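# Drape the towel evenly over the rail's bar

## Task

Put the towel over the rail's horizontal bar so it lies flat along the bar without creases or bunched cloth, with equal amounts on each side, each side falling straight down and not touching the table, and with the rail still upright at the end.

## Robot and tools

Robot: two arms, left_arm (a left hand) and right_arm (a right hand), each with a five-finger hand. Scene frame: origin at table-top height midway between the two nominal base spots, +z up, +x out over the table, left_arm on the +y side. Actual bases: left_arm at (+0.028, +0.365, 0) m, right_arm at (-0.012, -0.373, 0) m, each turned slightly about z. Reported hand poses, Hand targets and wrist-camera poses use that arm's own base frame. Fixed cameras and the table use the scene frame.

Hand point: a spot 0.15 m out from the wrist face along the fingers and 0.05 m in front of the palm. Its +z runs along straight fingers and +y points out of the palm. For the right hand +x points across the palm away from the thumb; for the left hand +x points toward the thumb. Straight fingertips reach 0.06 to 0.07 m past the point. A wrist bracket on the little-finger side can strike things.

One row = 28 numbers, each in [-1, 1], always for both arms: left_arm dx, dy, dz, rx, ry, rz, then left hand little, ring, middle, index, thumb_bend, thumb_turn, force_limit, speed; then the same 14 for right_arm. dx..rz are an offset, not a pose: measured along that arm's current Hand target's own axes, starting from the Hand target in force when the action (or move) begins. 1.0 = 0.6 m or 180 degrees; rx, ry, rz form a single rotation vector. Every row of one action counts from that same start, not from the row before, and a repeated offset moves the arm further. Six zeros re-request the current Hand target.

Hand numbers are absolute targets: -1 open/straight, +1 closed/curled; thumb_turn -1 beside the palm, +1 in front opposite the fingers. force_limit maps -1 to about 0 N and +1 to 10 N at the fingertip (15 N for the two thumb motors). speed climbs from nearly zero at -1 to full at +0.48 and stays full above. No value means 'leave alone': to keep a hand unchanged, resend its last executed eight numbers; if none was sent yet this scene, send its hand_measured six, then hand_force_limit and hand_speed. With the thumb turned in front, a hand can enclose objects about 0.035 to 0.065 m thick, or a handle down to about 0.025 m. For a soft grip close at speed -0.94 or slower. To squeeze more, raise force_limit and send a target more closed than hand_measured; to loosen, send one more open.

Tools:
- execute_actions(actions, cameras): actions is a list of actions; each action is a list of up to 15 rows, one per 1/30 s step; a short action keeps its last row for the remaining steps. An empty list returns camera images without moving. cameras: list of names, ["all"], or [].
- move(target, speed, blend, blocking, cameras): target is one 28-number row or a list of up to 15 rows; every row is an offset from the same starting Hand targets. speed in m/s, 0.002 to 4.3, default 0.25 (turns capped at twice that in rad/s), one value or one per target. blend in metres rounds corners; 0 stops at each target. blocking=false returns after about 0.5 s while motion continues. Paths are straight, do not avoid obstacles or the other arm, and stop after 10 s. Don't route a hand close past its own base.
- wait(seconds 0 to 10, cameras): lets time pass holding the last command.
- stop(cameras): brakes a running move.
- zoom_image(camera, region [x0, y0, x1, y1] in pixels, at most 504 by 504): closer look at the newest image of cam_high, cam_low, cam_rail_end_from_robot_side, cam_left_wrist or cam_right_wrist (all 672x504).
- show_instructions(): shows reference images.
- finished_scene(scene): the current scene's number; ends it irreversibly.

Results: end_effector_position (m) and end_effector_quat_wxyz per arm in its base frame; Hand target (the last commanded pose after clipping, the base for the next offsets); joint positions, velocities (may be summarized as within noise) and torques; hand_measured, hand_stopped_by (moving, target, force, stalled, fault) and hand_load_n, each six values in motor order; hand_force_limit and hand_speed. A lost grip shows as hand_load_n dropping near 0. move adds a 'move:' line: done, off_target, moving, held or fault, plus limits=paced (pose clipped) or limits=held (steps withheld). MOTOR HOT warns of heating; OVER-TEMPERATURE FAULT means that arm has dropped for a while.

Behaviour: orientation commands are clipped to within 40 degrees of the current one each step. Hands often rest 1 to 3 cm (sometimes 5 cm) short, usually low, with no contact; resend the missing distance as an offset. An arm blocked by something keeps pushing until sent back past its hand point. Tiny moves may not start. Fast moves lag and overshoot and hit harder.

Avoid: dropping the towel or releasing it while moving, knocking or toppling the rail, anything leaving the table, the two hands touching or one hand gripping the other, hard pushes and fast impacts, excessive finger loads, and long stretched-out holds that overheat motors.

Each tool is called after ">>>" in YAML: its name, and indented under it one key for each argument.

Reference images:

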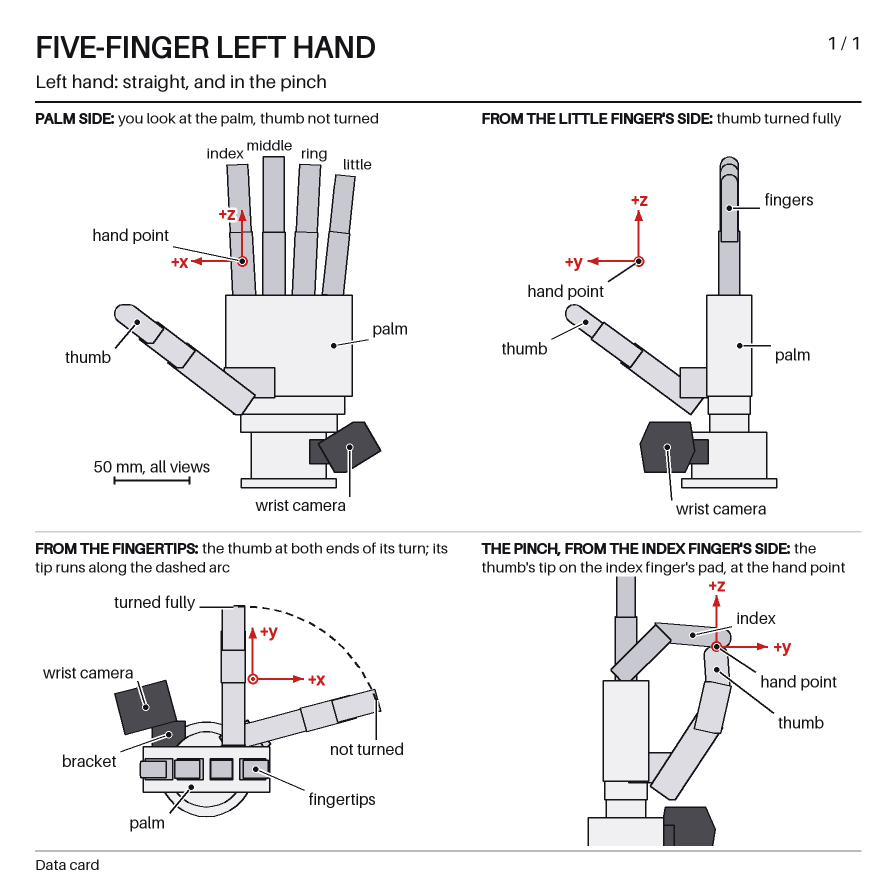

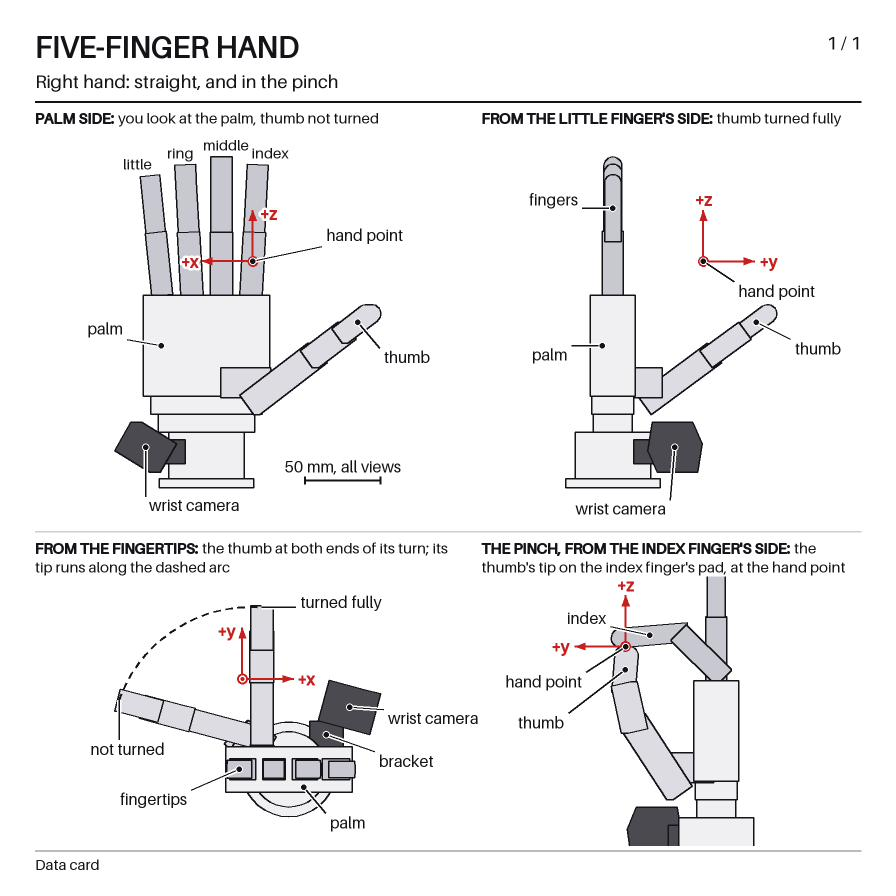

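## Session

>>> execute_actions:
  actions: []

Scene clock: 0.00 s.
left_arm: end_effector_position=(+0.5898, +0.1248, +0.2018) hand_measured=(-1.000, -1.000, -1.000, -1.000, -1.000, -1.000) hand_load_n=(+0.0, +0.0, +0.0, +0.0, +0.0, +0.0) hand_stopped_by=(target, target, target, target, target, target) hand_force_limit=0.00 hand_speed=-0.80 end_effector_quat_wxyz=(+0.061, -0.196, +0.901, +0.383) | right_arm: end_effector_position=(+0.0083, +0.4281, +0.1823) hand_measured=(-1.000, -1.000, -1.000, -1.000, -1.000, -1.000) hand_load_n=(+0.0, +0.0, +0.0, +0.0, +0.0, +0.0) hand_stopped_by=(target, target, target, target, target, target) hand_force_limit=0.00 hand_speed=-0.80 end_effector_quat_wxyz=(-0.010, +0.939, +0.172, -0.296)
Joint positions: left_arm=[-0.064 2.13 2.034 -1.597 -0.789 1.028] | right_arm=[1.338 1.79 1.576 -1.607 -0.553 -0.666]
Joint velocities: within noise
Joint torques (N m): no reading
Heat: left arm: hottest shoulder 29 °C; right arm: hottest waist 27 °C.
Hand target: left_arm +0.5942, +0.1244, +0.2008; +0.063, -0.197, +0.901, +0.382 | right_arm +0.0097, +0.4346, +0.1916; -0.023, +0.940, +0.177, -0.290

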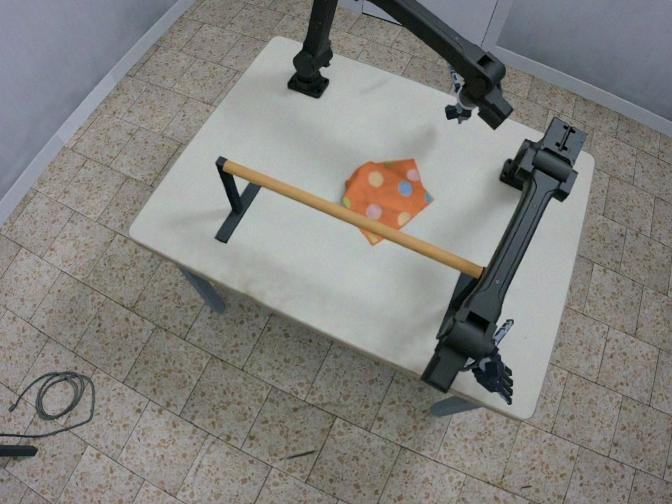

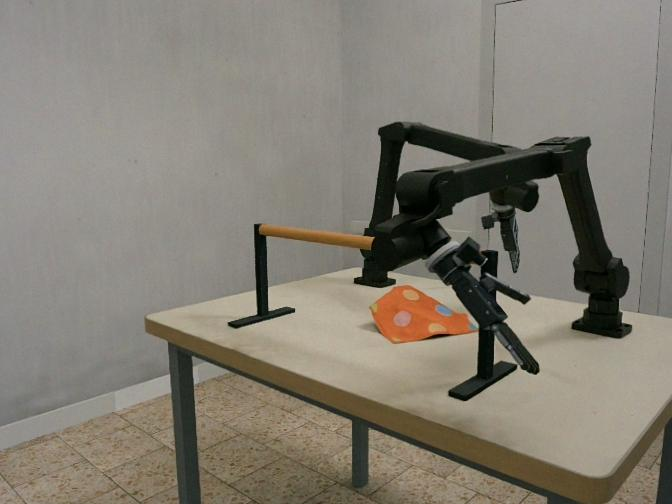

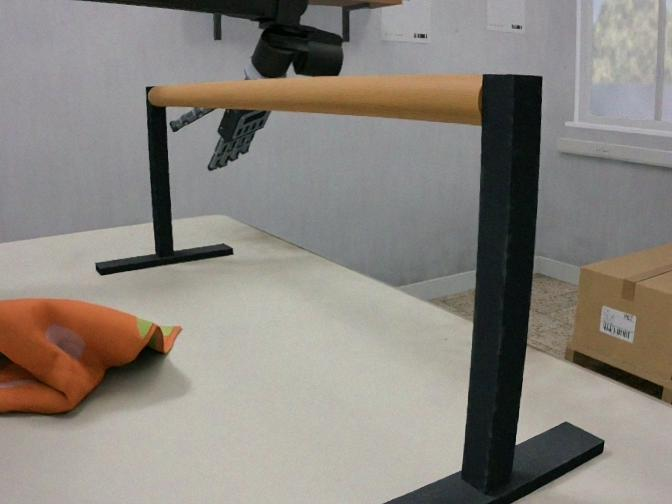

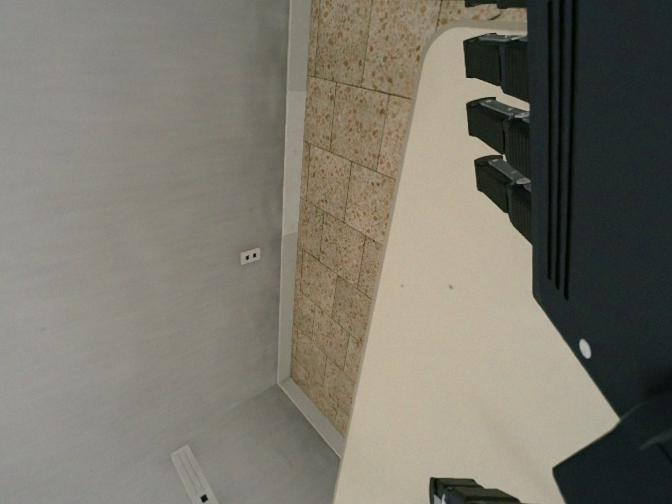

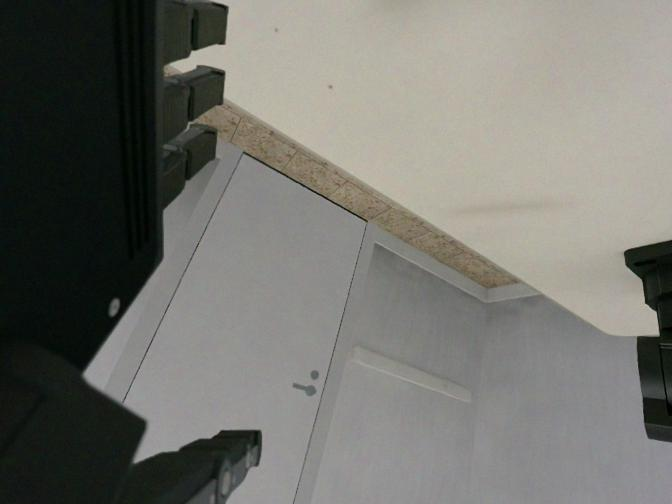

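>>> zoom_image:
  camera: "cam_high"
  region: [300, 120, 480, 280]

>>> zoom_image:
  camera: "cam_low"
  region: [330, 250, 530, 400]

>>> zoom_image:
  camera: "cam_rail_end_from_robot_side"
  region: [0, 200, 300, 440]

Scaled by 2.800 from the camera's 672x504 image, which has a finer 960x720 frame.

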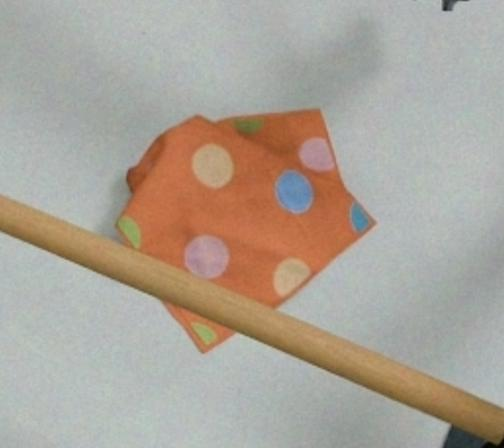

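Scaled by 2.520 from the camera's 672x504 image, which has a finer 960x720 frame.

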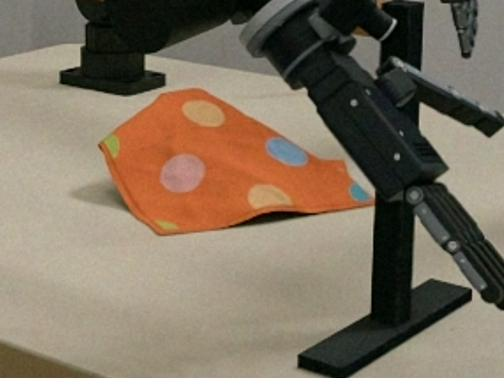

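Scaled by 1.680 from the camera's 672x504 image, which has a finer 960x720 frame.

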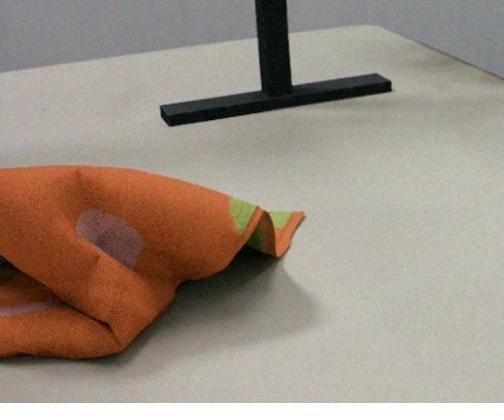

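>>> move:
  target:
    - [0,0,0,0,0,0,-1,-1,-1,-1,-1,-1,0,-0.8,-0.0755,0.1963,-0.3225,0.3031,0.4031,0.5131,-1,-1,-1,-1,-1,-1,0,-0.8]
    - [0,0,0,0,0,0,-1,-1,-1,-1,-1,-1,0,-0.8,0.0585,0.3393,-0.1142,0.3031,0.4031,0.5131,-1,-1,-1,-1,-1,-1,0,-0.8]
  blend: 0.03
  cameras: ["all"]

Scene clock: 66.30 s.
left_arm: end_effector_position=(+0.5898, +0.1248, +0.2018) hand_measured=(-1.000, -1.000, -1.000, -1.000, -1.000, -1.000) hand_load_n=(+0.0, +0.0, +0.0, +0.0, +0.0, +0.0) hand_stopped_by=(target, target, target, target, target, target) hand_force_limit=0.00 hand_speed=-0.80 end_effector_quat_wxyz=(+0.061, -0.196, +0.901, +0.383) | right_arm: end_effector_position=(+0.1383, +0.2606, +0.1970) hand_measured=(-1.000, -1.000, -1.000, -1.000, -1.000, -1.000) hand_load_n=(+0.0, +0.0, +0.0, -0.5, +0.0, +0.0) hand_stopped_by=(target, target, target, target, target, target) hand_force_limit=0.00 hand_speed=-0.80 end_effector_quat_wxyz=(-0.265, +0.654, -0.653, +0.275)
Joint positions: left_arm=[-0.064 2.13 2.034 -1.597 -0.789 1.028] | right_arm=[1.388 0.911 0.856 -1.354 0.771 1.321]
Joint torques (N m): left_arm=[1.2 -19.19 10.13 0.02 -0.6 0.01] | right_arm=[-0.26 -3.72 7.38 1.37 0.49 -0.29]
Heat: left arm: hottest shoulder 31 °C; right arm: hottest elbow 27 °C.
Hand target: left_arm +0.5942, +0.1244, +0.2008; +0.063, -0.197, +0.901, +0.382 | right_arm +0.1396, +0.2601, +0.1999; -0.271, +0.653, -0.654, +0.270
Off the commanded pose: left_arm 0.004 m, 0 deg | right_arm 0.003 m, 1 deg.
move: done
camera_calibration:
cam_right_wrist: T_world_to_cam=[[-0.701682, -0.259186, -0.663676, 0.295658], [-0.523991, 0.818893, 0.234196, -0.195971], [0.482779, 0.512091, -0.710413, 0.0544069], [0, 0, 0, 1]] pos_world=[0.0785044, 0.209249, 0.280768]

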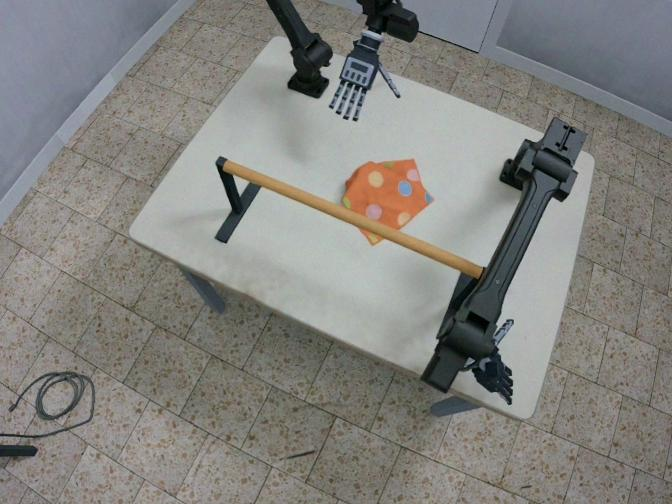

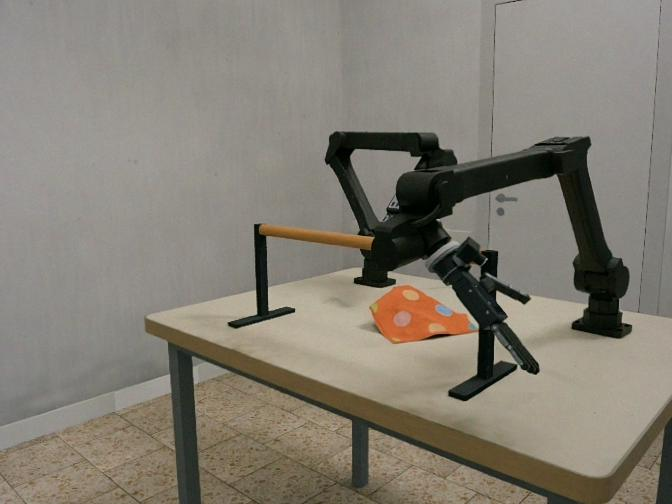

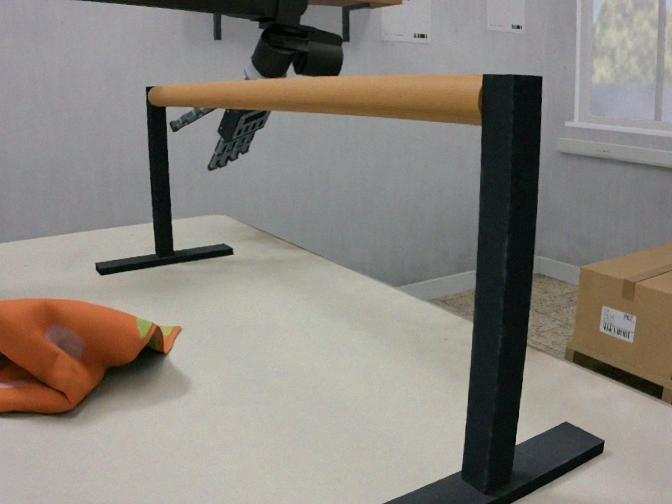

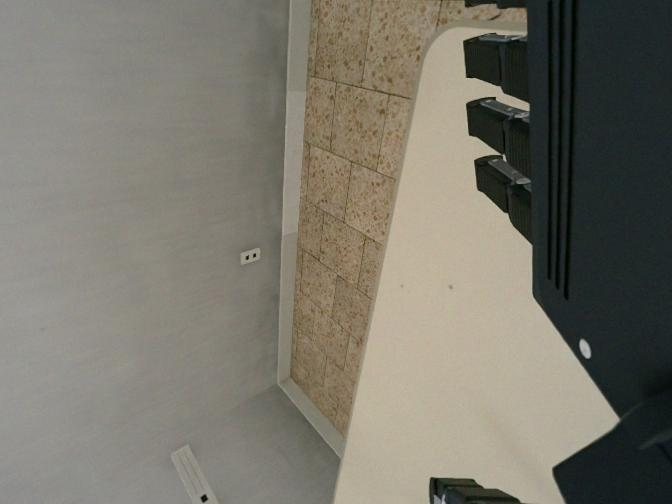

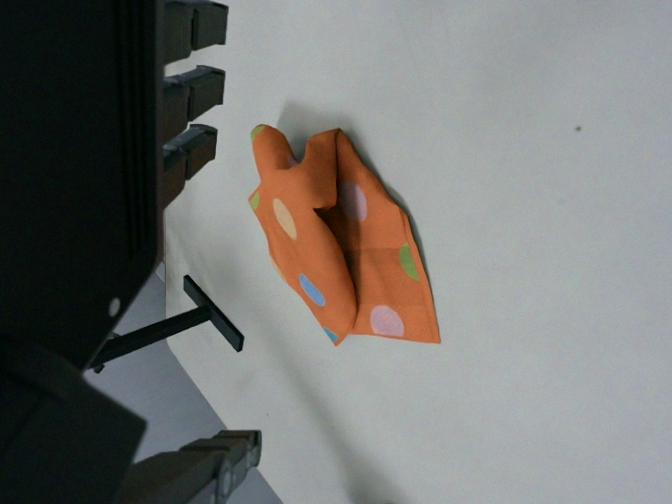

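>>> zoom_image:
  camera: "cam_right_wrist"
  region: [230, 100, 470, 360]

Scaled by 1.938 from the camera's 672x504 image, which has a finer 960x720 frame.

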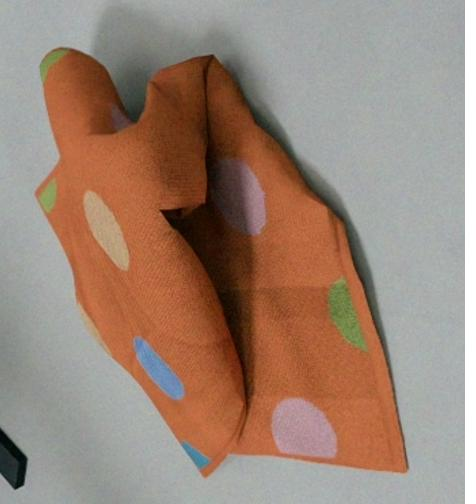

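>>> move:
  target: [0,0,0,0,0,0,-1,-1,-1,-1,-1,-1,0,-0.8,-0.288,0.1374,0.1218,0.0444,0,0,-1,-1,-0.5,-0.5,-1,1,0,0]
  cameras: ["all"]

Scene clock: 126.57 s.
left_arm: end_effector_position=(+0.5898, +0.1248, +0.2018) hand_measured=(-1.000, -1.000, -1.000, -1.000, -1.000, -1.000) hand_load_n=(+0.0, +0.0, +0.0, +0.0, +0.0, +0.0) hand_stopped_by=(target, target, target, target, target, target) hand_force_limit=0.00 hand_speed=-0.80 end_effector_quat_wxyz=(+0.061, -0.196, +0.901, +0.383) | right_arm: end_effector_position=(+0.1315, +0.4079, +0.0778) hand_measured=(-1.000, -1.000, -0.500, -0.500, -1.000, +1.000) hand_load_n=(-0.5, +0.0, +0.0, +0.0, +0.0, +0.0) hand_stopped_by=(target, target, target, target, target, target) hand_force_limit=0.00 hand_speed=0.00 end_effector_quat_wxyz=(-0.296, +0.645, -0.623, +0.329)
Joint positions: left_arm=[-0.064 2.13 2.034 -1.597 -0.789 1.028] | right_arm=[1.535 1.485 0.95 -1.036 0.918 1.5]
Joint torques (N m): left_arm=[0.67 -18.9 10.09 0.17 -0.6 0.05] | right_arm=[0.44 -8.18 10.21 1.01 0.93 -0.02]
Heat: left arm: hottest shoulder 33 °C; right arm: hottest elbow 30 °C.
Hand target: left_arm +0.5942, +0.1244, +0.2008; +0.063, -0.197, +0.901, +0.382 | right_arm +0.1329, +0.4329, +0.0899; -0.315, +0.633, -0.633, +0.315
Off the commanded pose: left_arm 0.004 m, 0 deg | right_arm 0.028 m, 3 deg.
move: off_target (right_arm)
camera_calibration:
cam_right_wrist: T_world_to_cam=[[-0.603556, -0.300082, -0.738696, 0.259668], [-0.562395, 0.816959, 0.127634, -0.278141], [0.565183, 0.492473, -0.661845, -0.109025], [0, 0, 0, 1]] pos_world=[0.0619185, 0.358843, 0.155158]

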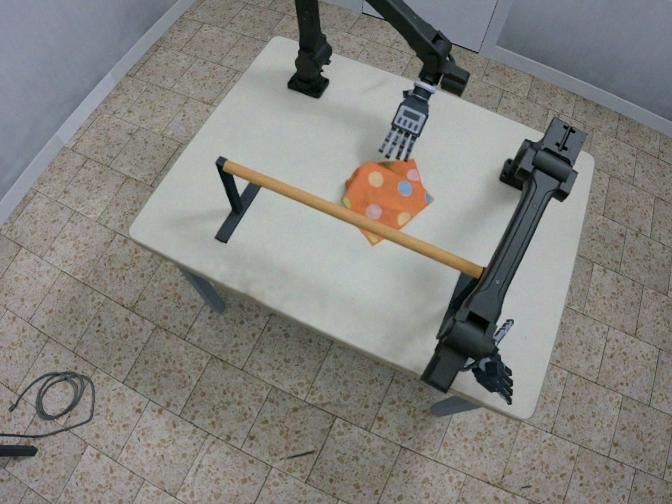

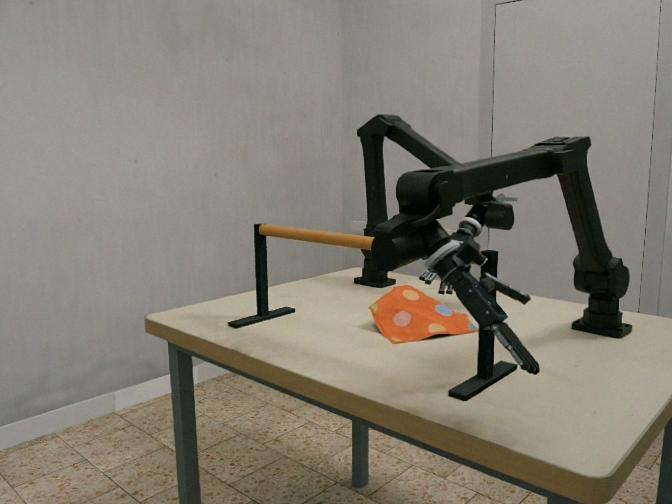

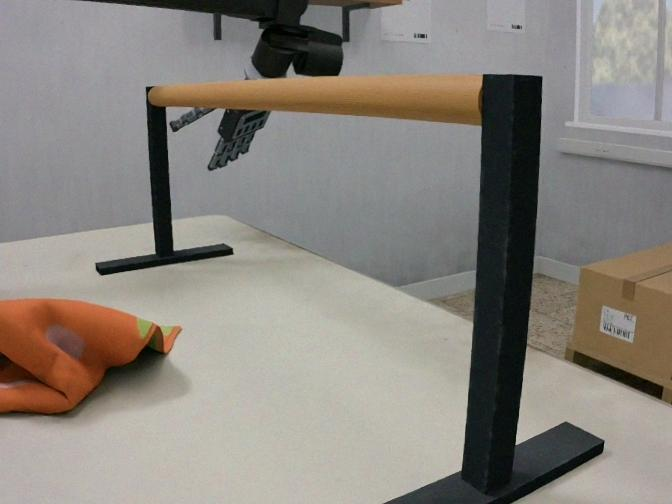

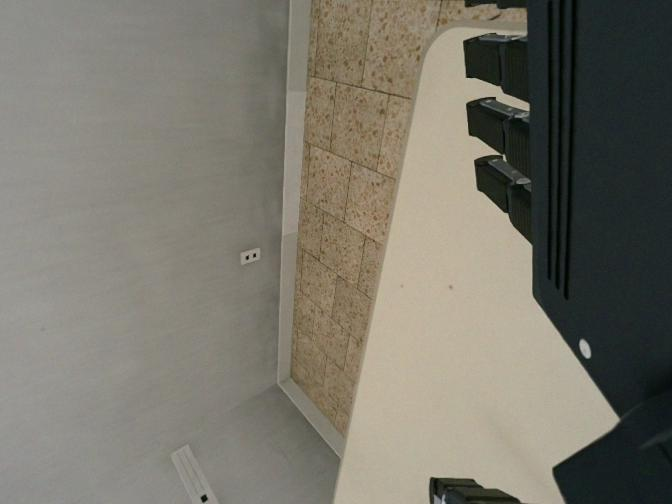

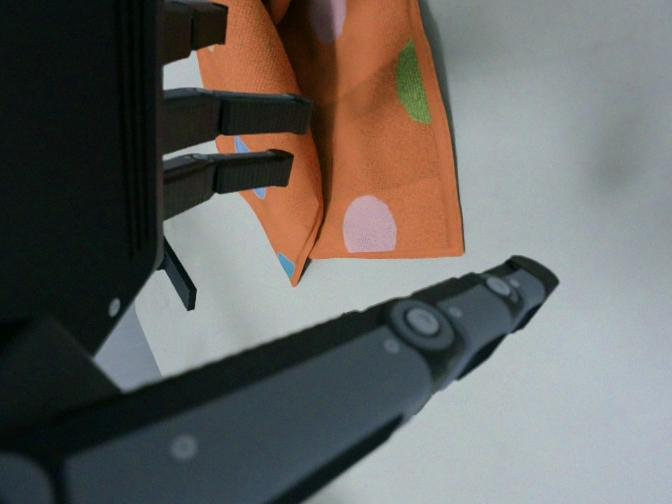

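>>> move:
  target: [0,0,0,0,0,0,-1,-1,-1,-1,-1,-1,0,-0.8,-0.0367,0.04,0.0301,0,0,0,-1,-1,-0.5,-0.5,-1,1,0,0]
  cameras: ["cam_right_wrist", "cam_low"]
  speed: 0.1

Scene clock: 133.10 s.
left_arm: end_effector_position=(+0.5898, +0.1248, +0.2018) hand_measured=(-1.000, -1.000, -1.000, -1.000, -1.000, -1.000) hand_load_n=(+0.0, +0.0, +0.0, +0.0, +0.0, +0.0) hand_stopped_by=(target, target, target, target, target, target) hand_force_limit=0.00 hand_speed=-0.80 end_effector_quat_wxyz=(+0.061, -0.196, +0.901, +0.383) | right_arm: end_effector_position=(+0.1325, +0.4299, +0.0488) hand_measured=(-1.000, -1.000, -0.500, -0.500, -1.000, +1.000) hand_load_n=(+0.0, +0.0, +0.0, -0.5, +0.0, +0.0) hand_stopped_by=(target, target, target, target, target, target) hand_force_limit=0.00 hand_speed=0.00 end_effector_quat_wxyz=(-0.296, +0.644, -0.624, +0.329)
Joint positions: left_arm=[-0.064 2.13 2.034 -1.597 -0.789 1.028] | right_arm=[1.535 1.584 0.975 -0.964 0.918 1.504]
Joint torques (N m): left_arm=[1.26 -18.67 10.11 0.16 -0.61 0.01] | right_arm=[0.85 -9.47 9.76 0.98 0.9 -0.02]
Heat: left arm: hottest shoulder 33 °C; right arm: hottest elbow 31 °C.
Hand target: left_arm +0.5942, +0.1244, +0.2008; +0.063, -0.197, +0.901, +0.382 | right_arm +0.1329, +0.4551, +0.0600; -0.315, +0.633, -0.633, +0.315
Off the commanded pose: left_arm 0.004 m, 0 deg | right_arm 0.027 m, 3 deg.
move: off_target (right_arm)
camera_calibration:
cam_right_wrist: T_world_to_cam=[[-0.604028, -0.297746, -0.739255, 0.244423], [-0.560339, 0.818271, 0.128269, -0.292729], [0.566719, 0.491712, -0.661097, -0.139588], [0, 0, 0, 1]] pos_world=[0.0627183, 0.380944, 0.125958]
Images, in order (width x height): cam_low 672x504, cam_right_wrist 672x504.

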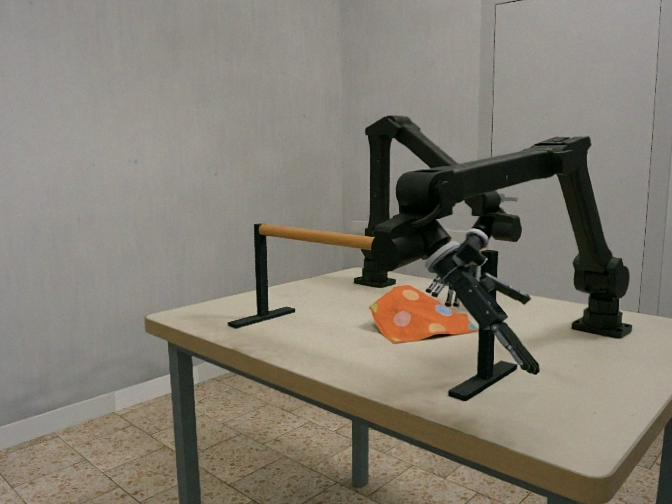

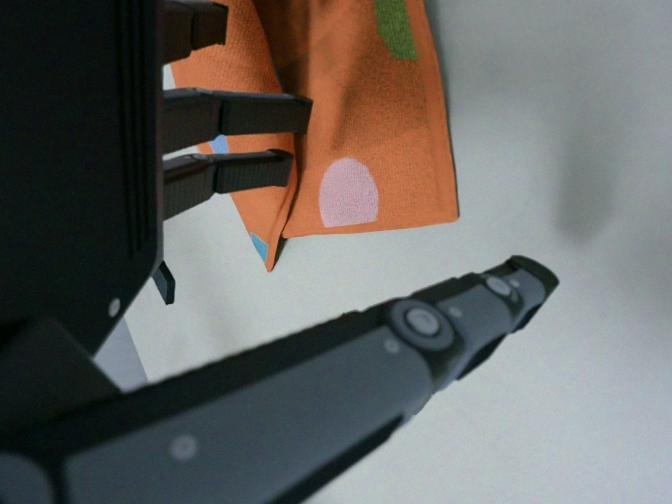

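>>> move:
  target: [0,0,0,0,0,0,-1,-1,-1,-1,-1,-1,0,-0.8,-0.0067,0.0423,0.0298,0,0,0,-1,-1,-0.25,-0.25,-1,1,0,0]
  cameras: ["cam_right_wrist", "cam_high"]
  speed: 0.05

Scene clock: 143.00 s.
left_arm: end_effector_position=(+0.5898, +0.1248, +0.2018) hand_measured=(-1.000, -1.000, -1.000, -1.000, -1.000, -1.000) hand_load_n=(+0.0, +0.0, +0.0, +0.0, +0.0, +0.0) hand_stopped_by=(target, target, target, target, target, target) hand_force_limit=0.00 hand_speed=-0.80 end_effector_quat_wxyz=(+0.061, -0.196, +0.901, +0.383) | right_arm: end_effector_position=(+0.1331, +0.4435, +0.0257) hand_measured=(-1.000, -1.000, -0.250, -0.250, -1.000, +1.000) hand_load_n=(+0.0, +0.0, +0.0, +0.0, +0.0, +0.0) hand_stopped_by=(target, target, target, target, target, target) hand_force_limit=0.00 hand_speed=0.00 end_effector_quat_wxyz=(-0.303, +0.640, -0.628, +0.324)
Joint positions: left_arm=[-0.064 2.13 2.034 -1.597 -0.789 1.028] | right_arm=[1.535 1.644 0.975 -0.885 0.919 1.507]
Joint torques (N m): left_arm=[0.79 -19.02 10.19 0.14 -0.61 0.05] | right_arm=[0.85 -9.88 7.84 1.05 0.91 -0.01]
Heat: left arm: hottest shoulder 33 °C; right arm: hottest elbow 31 °C.
Hand target: left_arm +0.5942, +0.1244, +0.2008; +0.063, -0.197, +0.901, +0.382 | right_arm +0.1319, +0.4590, +0.0289; -0.315, +0.633, -0.633, +0.315
Off the commanded pose: left_arm 0.004 m, 0 deg | right_arm 0.016 m, 2 deg.
move: off_target (right_arm)
camera_calibration:
cam_right_wrist: T_world_to_cam=[[-0.603809, -0.280892, -0.745999, 0.22444], [-0.5588, 0.816558, 0.144831, -0.30045], [0.568469, 0.504315, -0.650007, -0.167974], [0, 0, 0, 1]] pos_world=[0.0631159, 0.39309, 0.101763]
Images, in order (width x height): cam_high 672x504, cam_right_wrist 672x504.

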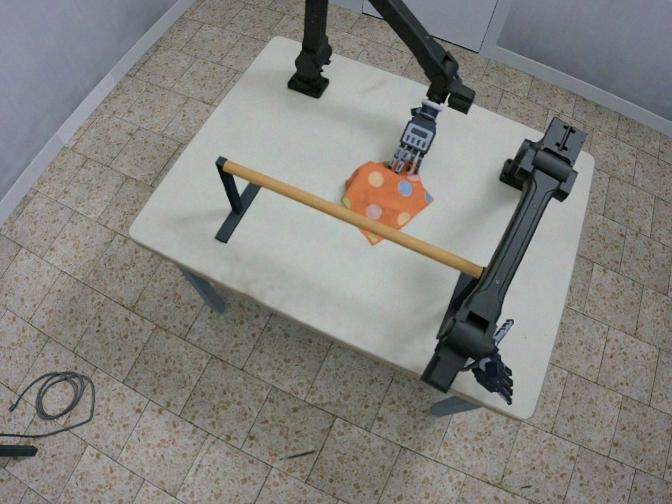

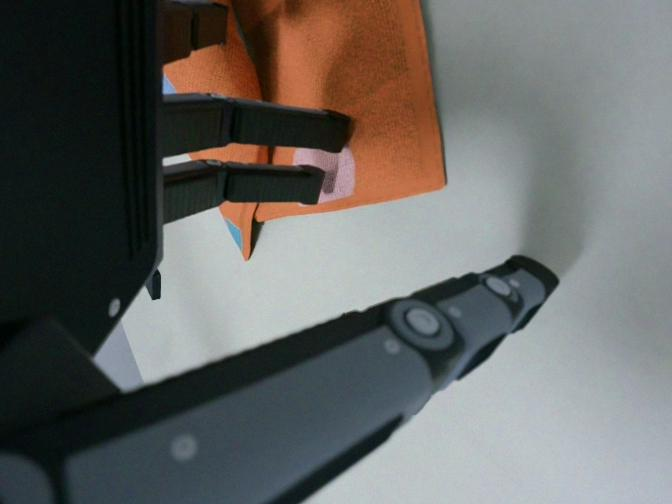

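>>> move:
  target: [0,0,0,0,0,0,-1,-1,-1,-1,-1,-1,0,-0.8,0.02,0.0133,0.01,0,0,0,-1,-1,-0.25,-0.25,-1,1,0,0]
  cameras: ["cam_right_wrist", "cam_low"]
  speed: 0.05

Scene clock: 146.60 s.
left_arm: end_effector_position=(+0.5898, +0.1248, +0.2018) hand_measured=(-1.000, -1.000, -1.000, -1.000, -1.000, -1.000) hand_load_n=(+0.0, +0.0, +0.0, +0.0, +0.0, +0.0) hand_stopped_by=(target, target, target, target, target, target) hand_force_limit=0.00 hand_speed=-0.80 end_effector_quat_wxyz=(+0.061, -0.196, +0.901, +0.383) | right_arm: end_effector_position=(+0.1336, +0.4473, +0.0238) hand_measured=(-1.000, -1.000, -0.250, -0.250, -1.000, +1.000) hand_load_n=(+0.0, +0.0, -0.5, +0.0, +0.0, +0.0) hand_stopped_by=(target, target, target, target, target, target) hand_force_limit=0.00 hand_speed=0.00 end_effector_quat_wxyz=(-0.313, +0.635, -0.631, +0.316)
Joint positions: left_arm=[-0.064 2.13 2.034 -1.597 -0.789 1.028] | right_arm=[1.535 1.644 0.965 -0.849 0.921 1.508]
Joint torques (N m): left_arm=[1.08 -19.02 10.11 0.09 -0.61 0.02] | right_arm=[0.73 -10.4 5.11 1.14 0.79 -0.03]
Heat: left arm: hottest shoulder 33 °C; right arm: hottest elbow 30 °C.
Hand target: left_arm +0.5942, +0.1244, +0.2008; +0.063, -0.197, +0.901, +0.382 | right_arm +0.1318, +0.4471, +0.0189; -0.315, +0.633, -0.633, +0.315
Off the commanded pose: left_arm 0.004 m, 0 deg | right_arm 0.005 m, 0 deg.
move: done
camera_calibration:
cam_right_wrist: T_world_to_cam=[[-0.601508, -0.26077, -0.755107, 0.215322], [-0.5589, 0.812747, 0.164537, -0.301698], [0.570805, 0.521, -0.634618, -0.179585], [0, 0, 0, 1]] pos_world=[0.0634071, 0.394918, 0.0982637]
Images, in order (width x height): cam_low 672x504, cam_right_wrist 672x504.

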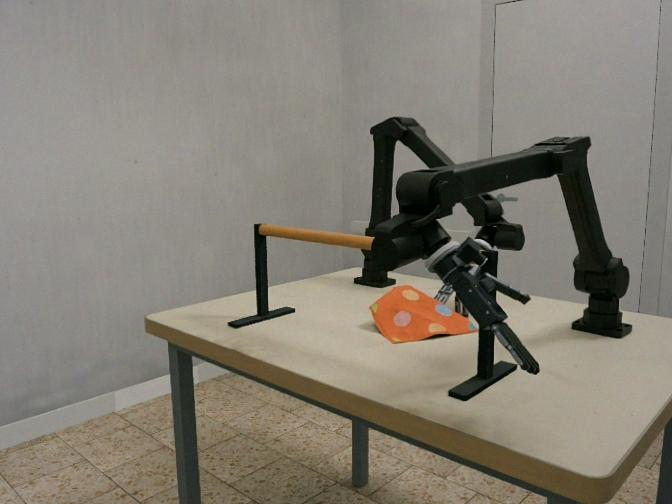

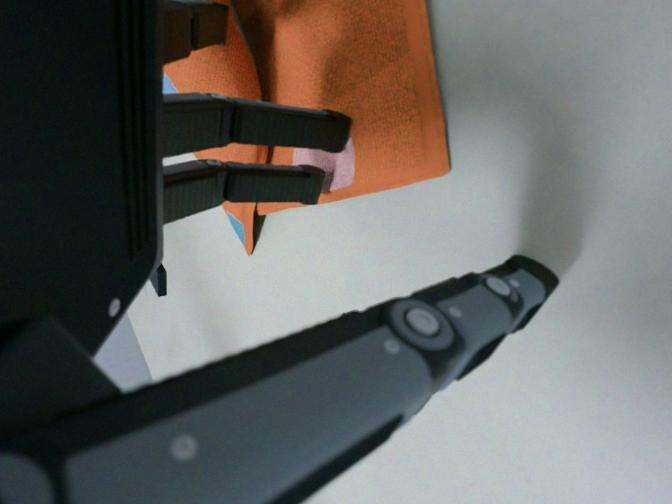

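>>> move:
  target: [0,0,0,0,0,0,-1,-1,-1,-1,-1,-1,0,-0.8,0.05,-0.0166,-0.0125,0,0,0,-1,-1,-0.25,-0.25,-1,1,0,0]
  cameras: ["cam_right_wrist"]
  speed: 0.1

Scene clock: 150.70 s.
left_arm: end_effector_position=(+0.5898, +0.1248, +0.2018) hand_measured=(-1.000, -1.000, -1.000, -1.000, -1.000, -1.000) hand_load_n=(+0.0, +0.0, +0.0, +0.5, +0.0, +0.0) hand_stopped_by=(target, target, target, target, target, target) hand_force_limit=0.00 hand_speed=-0.80 end_effector_quat_wxyz=(+0.061, -0.196, +0.901, +0.383) | right_arm: end_effector_position=(+0.1324, +0.4189, +0.0239) hand_measured=(-1.000, -1.000, -0.250, -0.250, -1.000, +1.000) hand_load_n=(+0.0, +0.0, +0.0, +0.0, +0.0, +0.0) hand_stopped_by=(target, target, target, target, target, target) hand_force_limit=0.00 hand_speed=0.00 end_effector_quat_wxyz=(-0.312, +0.636, -0.629, +0.320)
Joint positions: left_arm=[-0.064 2.13 2.034 -1.597 -0.789 1.028] | right_arm=[1.538 1.585 0.888 -0.842 0.926 1.511]
Joint torques (N m): left_arm=[1.03 -19.19 10.18 0.16 -0.59 0.01] | right_arm=[0.5 -11.99 5.23 0.12 0.59 -0.09]
Heat: left arm: hottest shoulder 33 °C; right arm: hottest elbow 30 °C.
Hand target: left_arm +0.5942, +0.1244, +0.2008; +0.063, -0.197, +0.901, +0.382 | right_arm +0.1318, +0.4170, +0.0314; -0.315, +0.633, -0.633, +0.315
Off the commanded pose: left_arm 0.004 m, 0 deg | right_arm 0.008 m, 1 deg.
move: done
camera_calibration:
cam_right_wrist: T_world_to_cam=[[-0.597605, -0.267149, -0.755976, 0.209546], [-0.56019, 0.813677, 0.155296, -0.279284], [0.573633, 0.516296, -0.635911, -0.162333], [0, 0, 0, 1]] pos_world=[0.0618933, 0.367039, 0.0985535]
Images, in order (width x height): cam_right_wrist 672x504.

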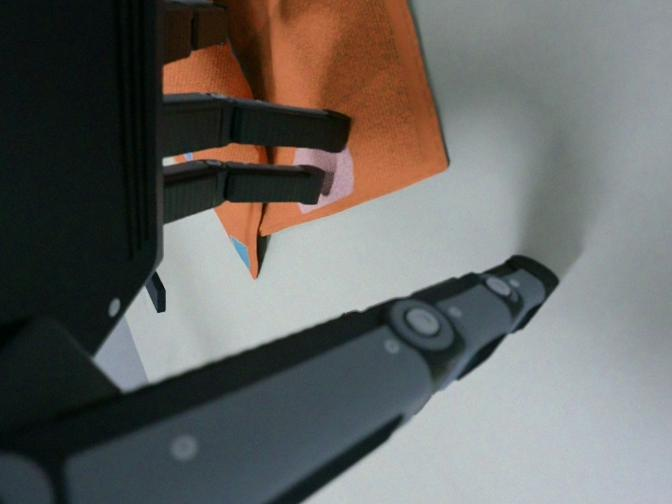

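>>> move:
  target: [0,0,0,0,0,0,-1,-1,-1,-1,-1,-1,0,-0.8,0,0.0166,0.0125,0,0,0,-1,-1,-0.05,-0.05,-0.4,1,0,-0.5]
  cameras: ["cam_right_wrist"]
  speed: 0.1

Scene clock: 159.00 s.
left_arm: end_effector_position=(+0.5898, +0.1248, +0.2018) hand_measured=(-1.000, -1.000, -1.000, -1.000, -1.000, -1.000) hand_load_n=(+0.0, +0.0, +0.0, +0.0, +0.0, +0.0) hand_stopped_by=(target, target, target, target, target, target) hand_force_limit=0.00 hand_speed=-0.80 end_effector_quat_wxyz=(+0.061, -0.196, +0.901, +0.383) | right_arm: end_effector_position=(+0.1328, +0.4169, +0.0217) hand_measured=(-1.000, -1.000, -0.050, -0.050, -0.400, +1.000) hand_load_n=(+0.0, +0.0, -2.0, +0.0, +0.0, +0.0) hand_stopped_by=(target, target, target, target, target, target) hand_force_limit=0.00 hand_speed=-0.50 end_effector_quat_wxyz=(-0.313, +0.635, -0.629, +0.321)
Joint positions: left_arm=[-0.064 2.13 2.034 -1.597 -0.789 1.028] | right_arm=[1.538 1.585 0.879 -0.831 0.929 1.511]
Joint torques (N m): left_arm=[0.73 -19.02 10.14 0.13 -0.59 0.01] | right_arm=[0.67 -10.11 4.9 1.37 0.48 -0.1]
Heat: left arm: hottest shoulder 33 °C; right arm: hottest elbow 30 °C.
Hand target: left_arm +0.5942, +0.1244, +0.2008; +0.063, -0.197, +0.901, +0.382 | right_arm +0.1318, +0.4171, +0.0189; -0.315, +0.633, -0.633, +0.315
Off the commanded pose: left_arm 0.004 m, 0 deg | right_arm 0.003 m, 1 deg.
move: done
camera_calibration:
cam_right_wrist: T_world_to_cam=[[-0.5953, -0.266312, -0.758087, 0.206883], [-0.56059, 0.813571, 0.154409, -0.276912], [0.575637, 0.516895, -0.63361, -0.163578], [0, 0, 0, 1]] pos_world=[0.0620848, 0.364936, 0.0959485]
Images, in order (width x height): cam_right_wrist 672x504.

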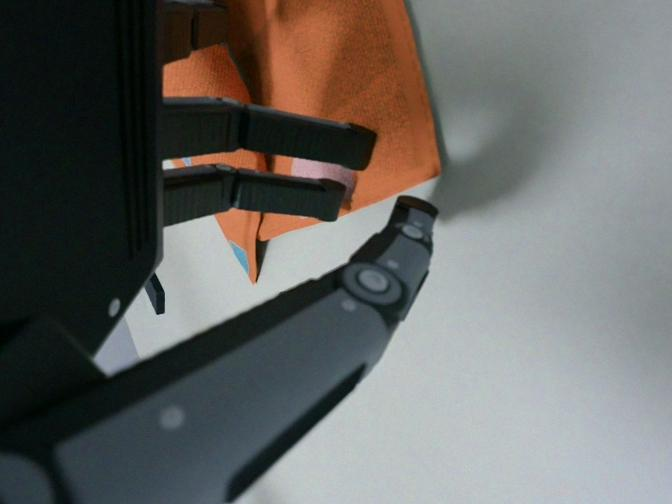

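>>> move:
  target:
    - [0,0,0,0,0,0,-1,-1,-1,-1,-1,-1,0,-0.8,0.0,-0.02,-0.015,0,0,0,-1,-1,-0.05,-0.05,-0.4,1,0,-0.5]
    - [0,0,0,0,0,0,-1,-1,-1,-1,-1,-1,0,-0.8,0.03,-0.02,-0.015,0,0,0,-1,-1,-0.05,-0.05,-0.4,1,0,-0.5]
    - [0,0,0,0,0,0,-1,-1,-1,-1,-1,-1,0,-0.8,0.03,0.0027,0.002,0,0,0,-1,-1,-0.05,-0.05,-0.4,1,0,-0.5]
  cameras: ["cam_right_wrist"]
  speed: 0.1

Scene clock: 165.27 s.
left_arm: end_effector_position=(+0.5898, +0.1248, +0.2018) hand_measured=(-1.000, -1.000, -1.000, -1.000, -1.000, -1.000) hand_load_n=(+0.0, +0.0, +0.0, +0.0, +0.0, +0.0) hand_stopped_by=(target, target, target, target, target, target) hand_force_limit=0.00 hand_speed=-0.80 end_effector_quat_wxyz=(+0.061, -0.196, +0.901, +0.383) | right_arm: end_effector_position=(+0.1319, +0.3985, +0.0221) hand_measured=(-1.000, -1.000, -0.050, -0.050, -0.400, +1.000) hand_load_n=(+0.0, +0.0, -1.5, +0.0, +0.0, +0.0) hand_stopped_by=(target, target, target, target, target, target) hand_force_limit=0.00 hand_speed=-0.50 end_effector_quat_wxyz=(-0.315, +0.634, -0.630, +0.318)
Joint positions: left_arm=[-0.064 2.13 2.034 -1.597 -0.789 1.028] | right_arm=[1.538 1.538 0.823 -0.814 0.927 1.511]
Joint torques (N m): left_arm=[1.03 -19.55 10.28 0.02 -0.57 0.02] | right_arm=[0.21 -8.41 5.14 1.4 0.57 -0.11]
Heat: left arm: hottest shoulder 33 °C; right arm: hottest elbow 29 °C.
Hand target: left_arm +0.5942, +0.1244, +0.2008; +0.063, -0.197, +0.901, +0.382 | right_arm +0.1317, +0.3990, +0.0168; -0.315, +0.633, -0.633, +0.315
Off the commanded pose: left_arm 0.004 m, 0 deg | right_arm 0.005 m, 0 deg.
move: done
camera_calibration:
cam_right_wrist: T_world_to_cam=[[-0.596773, -0.260623, -0.758906, 0.199668], [-0.560389, 0.812289, 0.161711, -0.262323], [0.574305, 0.521787, -0.630802, -0.155034], [0, 0, 0, 1]] pos_world=[0.0611903, 0.346015, 0.0961536]
Images, in order (width x height): cam_right_wrist 672x504.

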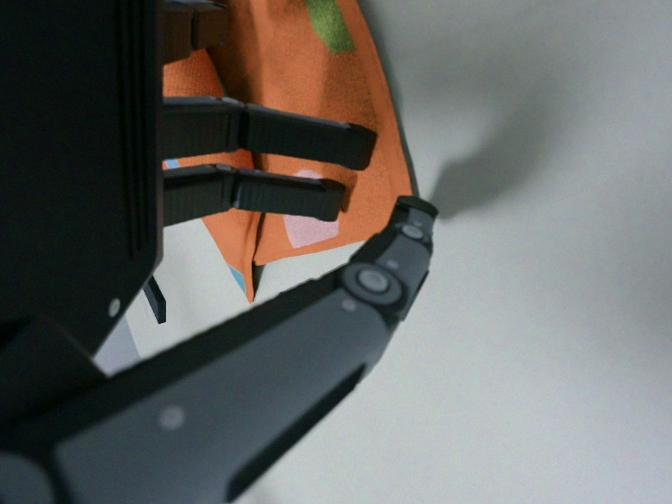

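>>> move:
  target: [0,0,0,0,0,0,-1,-1,-1,-1,-1,-1,0,-0.8,0,0,0,0,0,0,-1,-1,0.15,0.15,0.3,1,-0.2,-0.7]
  cameras: ["cam_right_wrist"]
  speed: 0.1

Scene clock: 170.43 s.
left_arm: end_effector_position=(+0.5898, +0.1248, +0.2018) hand_measured=(-1.000, -1.000, -1.000, -1.000, -1.000, -1.000) hand_load_n=(+0.0, +0.0, +0.0, +0.0, +0.0, +0.0) hand_stopped_by=(target, target, target, target, target, target) hand_force_limit=0.00 hand_speed=-0.80 end_effector_quat_wxyz=(+0.061, -0.196, +0.901, +0.383) | right_arm: end_effector_position=(+0.1318, +0.4003, +0.0223) hand_measured=(-1.000, -1.000, +0.150, +0.150, +0.300, +1.000) hand_load_n=(+0.0, +0.0, +0.0, +0.0, +0.0, +0.0) hand_stopped_by=(target, target, target, target, target, target) hand_force_limit=-0.20 hand_speed=-0.70 end_effector_quat_wxyz=(-0.317, +0.633, -0.632, +0.315)
Joint positions: left_arm=[-0.064 2.13 2.034 -1.597 -0.789 1.028] | right_arm=[1.538 1.538 0.823 -0.807 0.926 1.511]
Joint torques (N m): left_arm=[0.67 -18.9 10.14 0.14 -0.58 0.02] | right_arm=[0.15 -8.47 5.08 1.14 0.6 -0.11]
Heat: left arm: hottest shoulder 33 °C; right arm: hottest elbow 29 °C.
Hand target: left_arm +0.5942, +0.1244, +0.2008; +0.063, -0.197, +0.901, +0.382 | right_arm +0.1317, +0.3990, +0.0168; -0.315, +0.633, -0.633, +0.315
Off the commanded pose: left_arm 0.004 m, 0 deg | right_arm 0.006 m, 0 deg.
move: done
camera_calibration:
cam_right_wrist: T_world_to_cam=[[-0.597149, -0.254747, -0.760603, 0.197997], [-0.560283, 0.811036, 0.16824, -0.263526], [0.574018, 0.526617, -0.627039, -0.157848], [0, 0, 0, 1]] pos_world=[0.0611916, 0.347294, 0.095956]
Images, in order (width x height): cam_right_wrist 672x504.

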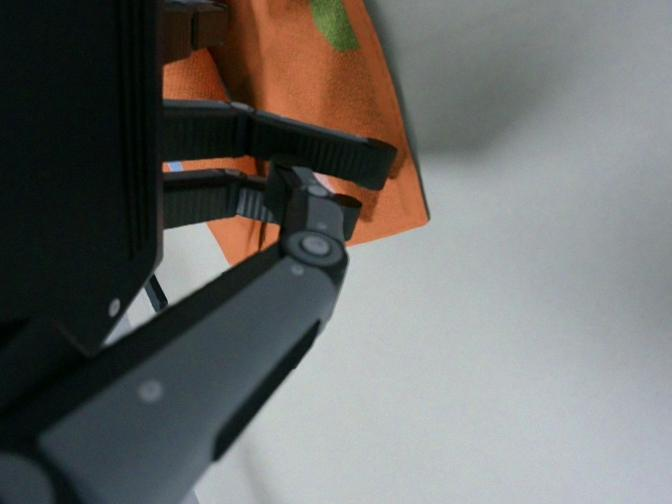

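>>> move:
  target:
    - [0,0,0,0,0,0,-1,-1,-1,-1,-1,-1,0,-0.8,0,-0.04,-0.03,0,0,0,-1,-1,-0.25,-0.25,-0.4,1,-0.2,0]
    - [0,0,0,0,0,0,-1,-1,-1,-1,-1,-1,0,-0.8,-0.0017,-0.0422,-0.0548,0.1056,0,0,-1,-1,-0.25,-0.25,-0.15,1,-0.2,0]
  cameras: ["cam_right_wrist"]
  speed: 0.15

Scene clock: 185.90 s.
left_arm: end_effector_position=(+0.5898, +0.1248, +0.2018) hand_measured=(-1.000, -1.000, -1.000, -1.000, -1.000, -1.000) hand_load_n=(+0.0, +0.0, +0.0, +0.0, +0.0, +0.0) hand_stopped_by=(target, target, target, target, target, target) hand_force_limit=0.00 hand_speed=-0.80 end_effector_quat_wxyz=(+0.061, -0.196, +0.901, +0.383) | right_arm: end_effector_position=(+0.1246, +0.3828, +0.0511) hand_measured=(-1.000, -1.000, -0.250, -0.250, -0.150, +1.000) hand_load_n=(+0.0, +0.0, +0.0, +0.0, +0.5, +0.0) hand_stopped_by=(target, target, target, target, target, target) hand_force_limit=-0.20 hand_speed=0.00 end_effector_quat_wxyz=(-0.406, +0.578, -0.568, +0.423)
Joint positions: left_arm=[-0.064 2.13 2.034 -1.597 -0.789 1.028] | right_arm=[1.687 1.627 0.856 -1.171 1.228 1.933]
Joint torques (N m): left_arm=[1.38 -19.08 10.19 0.14 -0.59 0.01] | right_arm=[0.79 -8.29 8.09 -0.51 1.01 0]
Heat: left arm: hottest shoulder 33 °C; right arm: hottest elbow 29 °C.
Hand target: left_arm +0.5942, +0.1244, +0.2008; +0.063, -0.197, +0.901, +0.382 | right_arm +0.1208, +0.4000, +0.0568; -0.415, +0.572, -0.573, +0.415
Off the commanded pose: left_arm 0.004 m, 0 deg | right_arm 0.019 m, 2 deg.
move: off_target (right_arm); target 2's new numbers were sent with right_arm's hand 0.019 m and 2 deg from that target
camera_calibration:
cam_right_wrist: T_world_to_cam=[[-0.32488, -0.277693, -0.904068, 0.193396], [-0.579576, 0.81385, -0.0417092, -0.246112], [0.747359, 0.510426, -0.425348, -0.152153], [0, 0, 0, 1]] pos_world=[0.0339029, 0.331666, 0.0998604]
Images, in order (width x height): cam_right_wrist 672x504.

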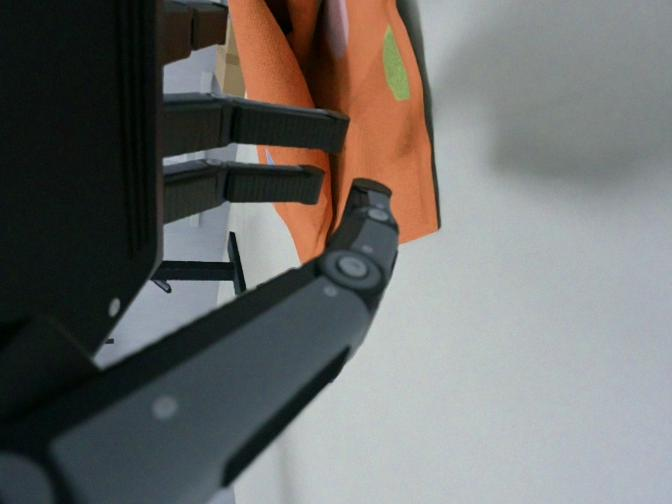

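>>> move:
  target: [0,0,0,0,0,0,-1,-1,-1,-1,-1,-1,0,-0.8,-0.0083,0.0575,0.0117,0,0,0,-1,-1,-0.25,-0.25,-0.15,1,-0.2,0]
  cameras: ["cam_right_wrist"]
  speed: 0.08

Scene clock: 197.07 s.
left_arm: end_effector_position=(+0.5898, +0.1248, +0.2018) hand_measured=(-1.000, -1.000, -1.000, -1.000, -1.000, -1.000) hand_load_n=(+0.0, +0.0, +0.5, +0.0, +0.0, +0.0) hand_stopped_by=(target, target, target, target, target, target) hand_force_limit=0.00 hand_speed=-0.80 end_effector_quat_wxyz=(+0.061, -0.196, +0.901, +0.383) | right_arm: end_effector_position=(+0.1213, +0.3857, +0.0185) hand_measured=(-1.000, -1.000, -0.250, -0.250, -0.150, +1.000) hand_load_n=(+0.0, +0.0, +0.0, -0.5, +0.5, +0.0) hand_stopped_by=(target, target, target, target, target, target) hand_force_limit=-0.20 hand_speed=0.00 end_effector_quat_wxyz=(-0.402, +0.580, -0.563, +0.430)
Joint positions: left_arm=[-0.064 2.13 2.034 -1.597 -0.789 1.028] | right_arm=[1.696 1.72 0.856 -1.123 1.228 1.961]
Joint torques (N m): left_arm=[0.91 -19.31 10.17 0.12 -0.59 0.02] | right_arm=[0.91 -9.05 7.12 0.21 0.85 0]
Heat: left arm: hottest shoulder 33 °C; right arm: hottest elbow 29 °C.
Hand target: left_arm +0.5942, +0.1244, +0.2008; +0.063, -0.197, +0.901, +0.382 | right_arm +0.1168, +0.4050, +0.0218; -0.415, +0.572, -0.572, +0.415
Off the commanded pose: left_arm 0.004 m, 0 deg | right_arm 0.020 m, 3 deg.
move: off_target (right_arm)
camera_calibration:
cam_right_wrist: T_world_to_cam=[[-0.31946, -0.294295, -0.900742, 0.169401], [-0.579586, 0.812701, -0.0599719, -0.250963], [0.749683, 0.502899, -0.430195, -0.16224], [0, 0, 0, 1]] pos_world=[0.0302907, 0.335403, 0.0677405]
Images, in order (width x height): cam_right_wrist 672x504.

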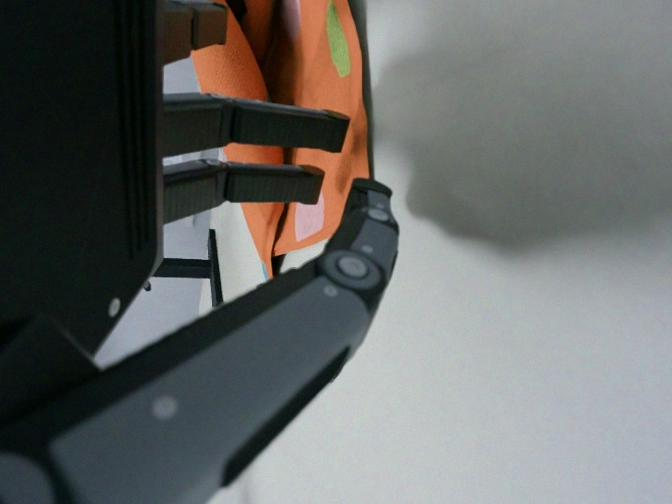

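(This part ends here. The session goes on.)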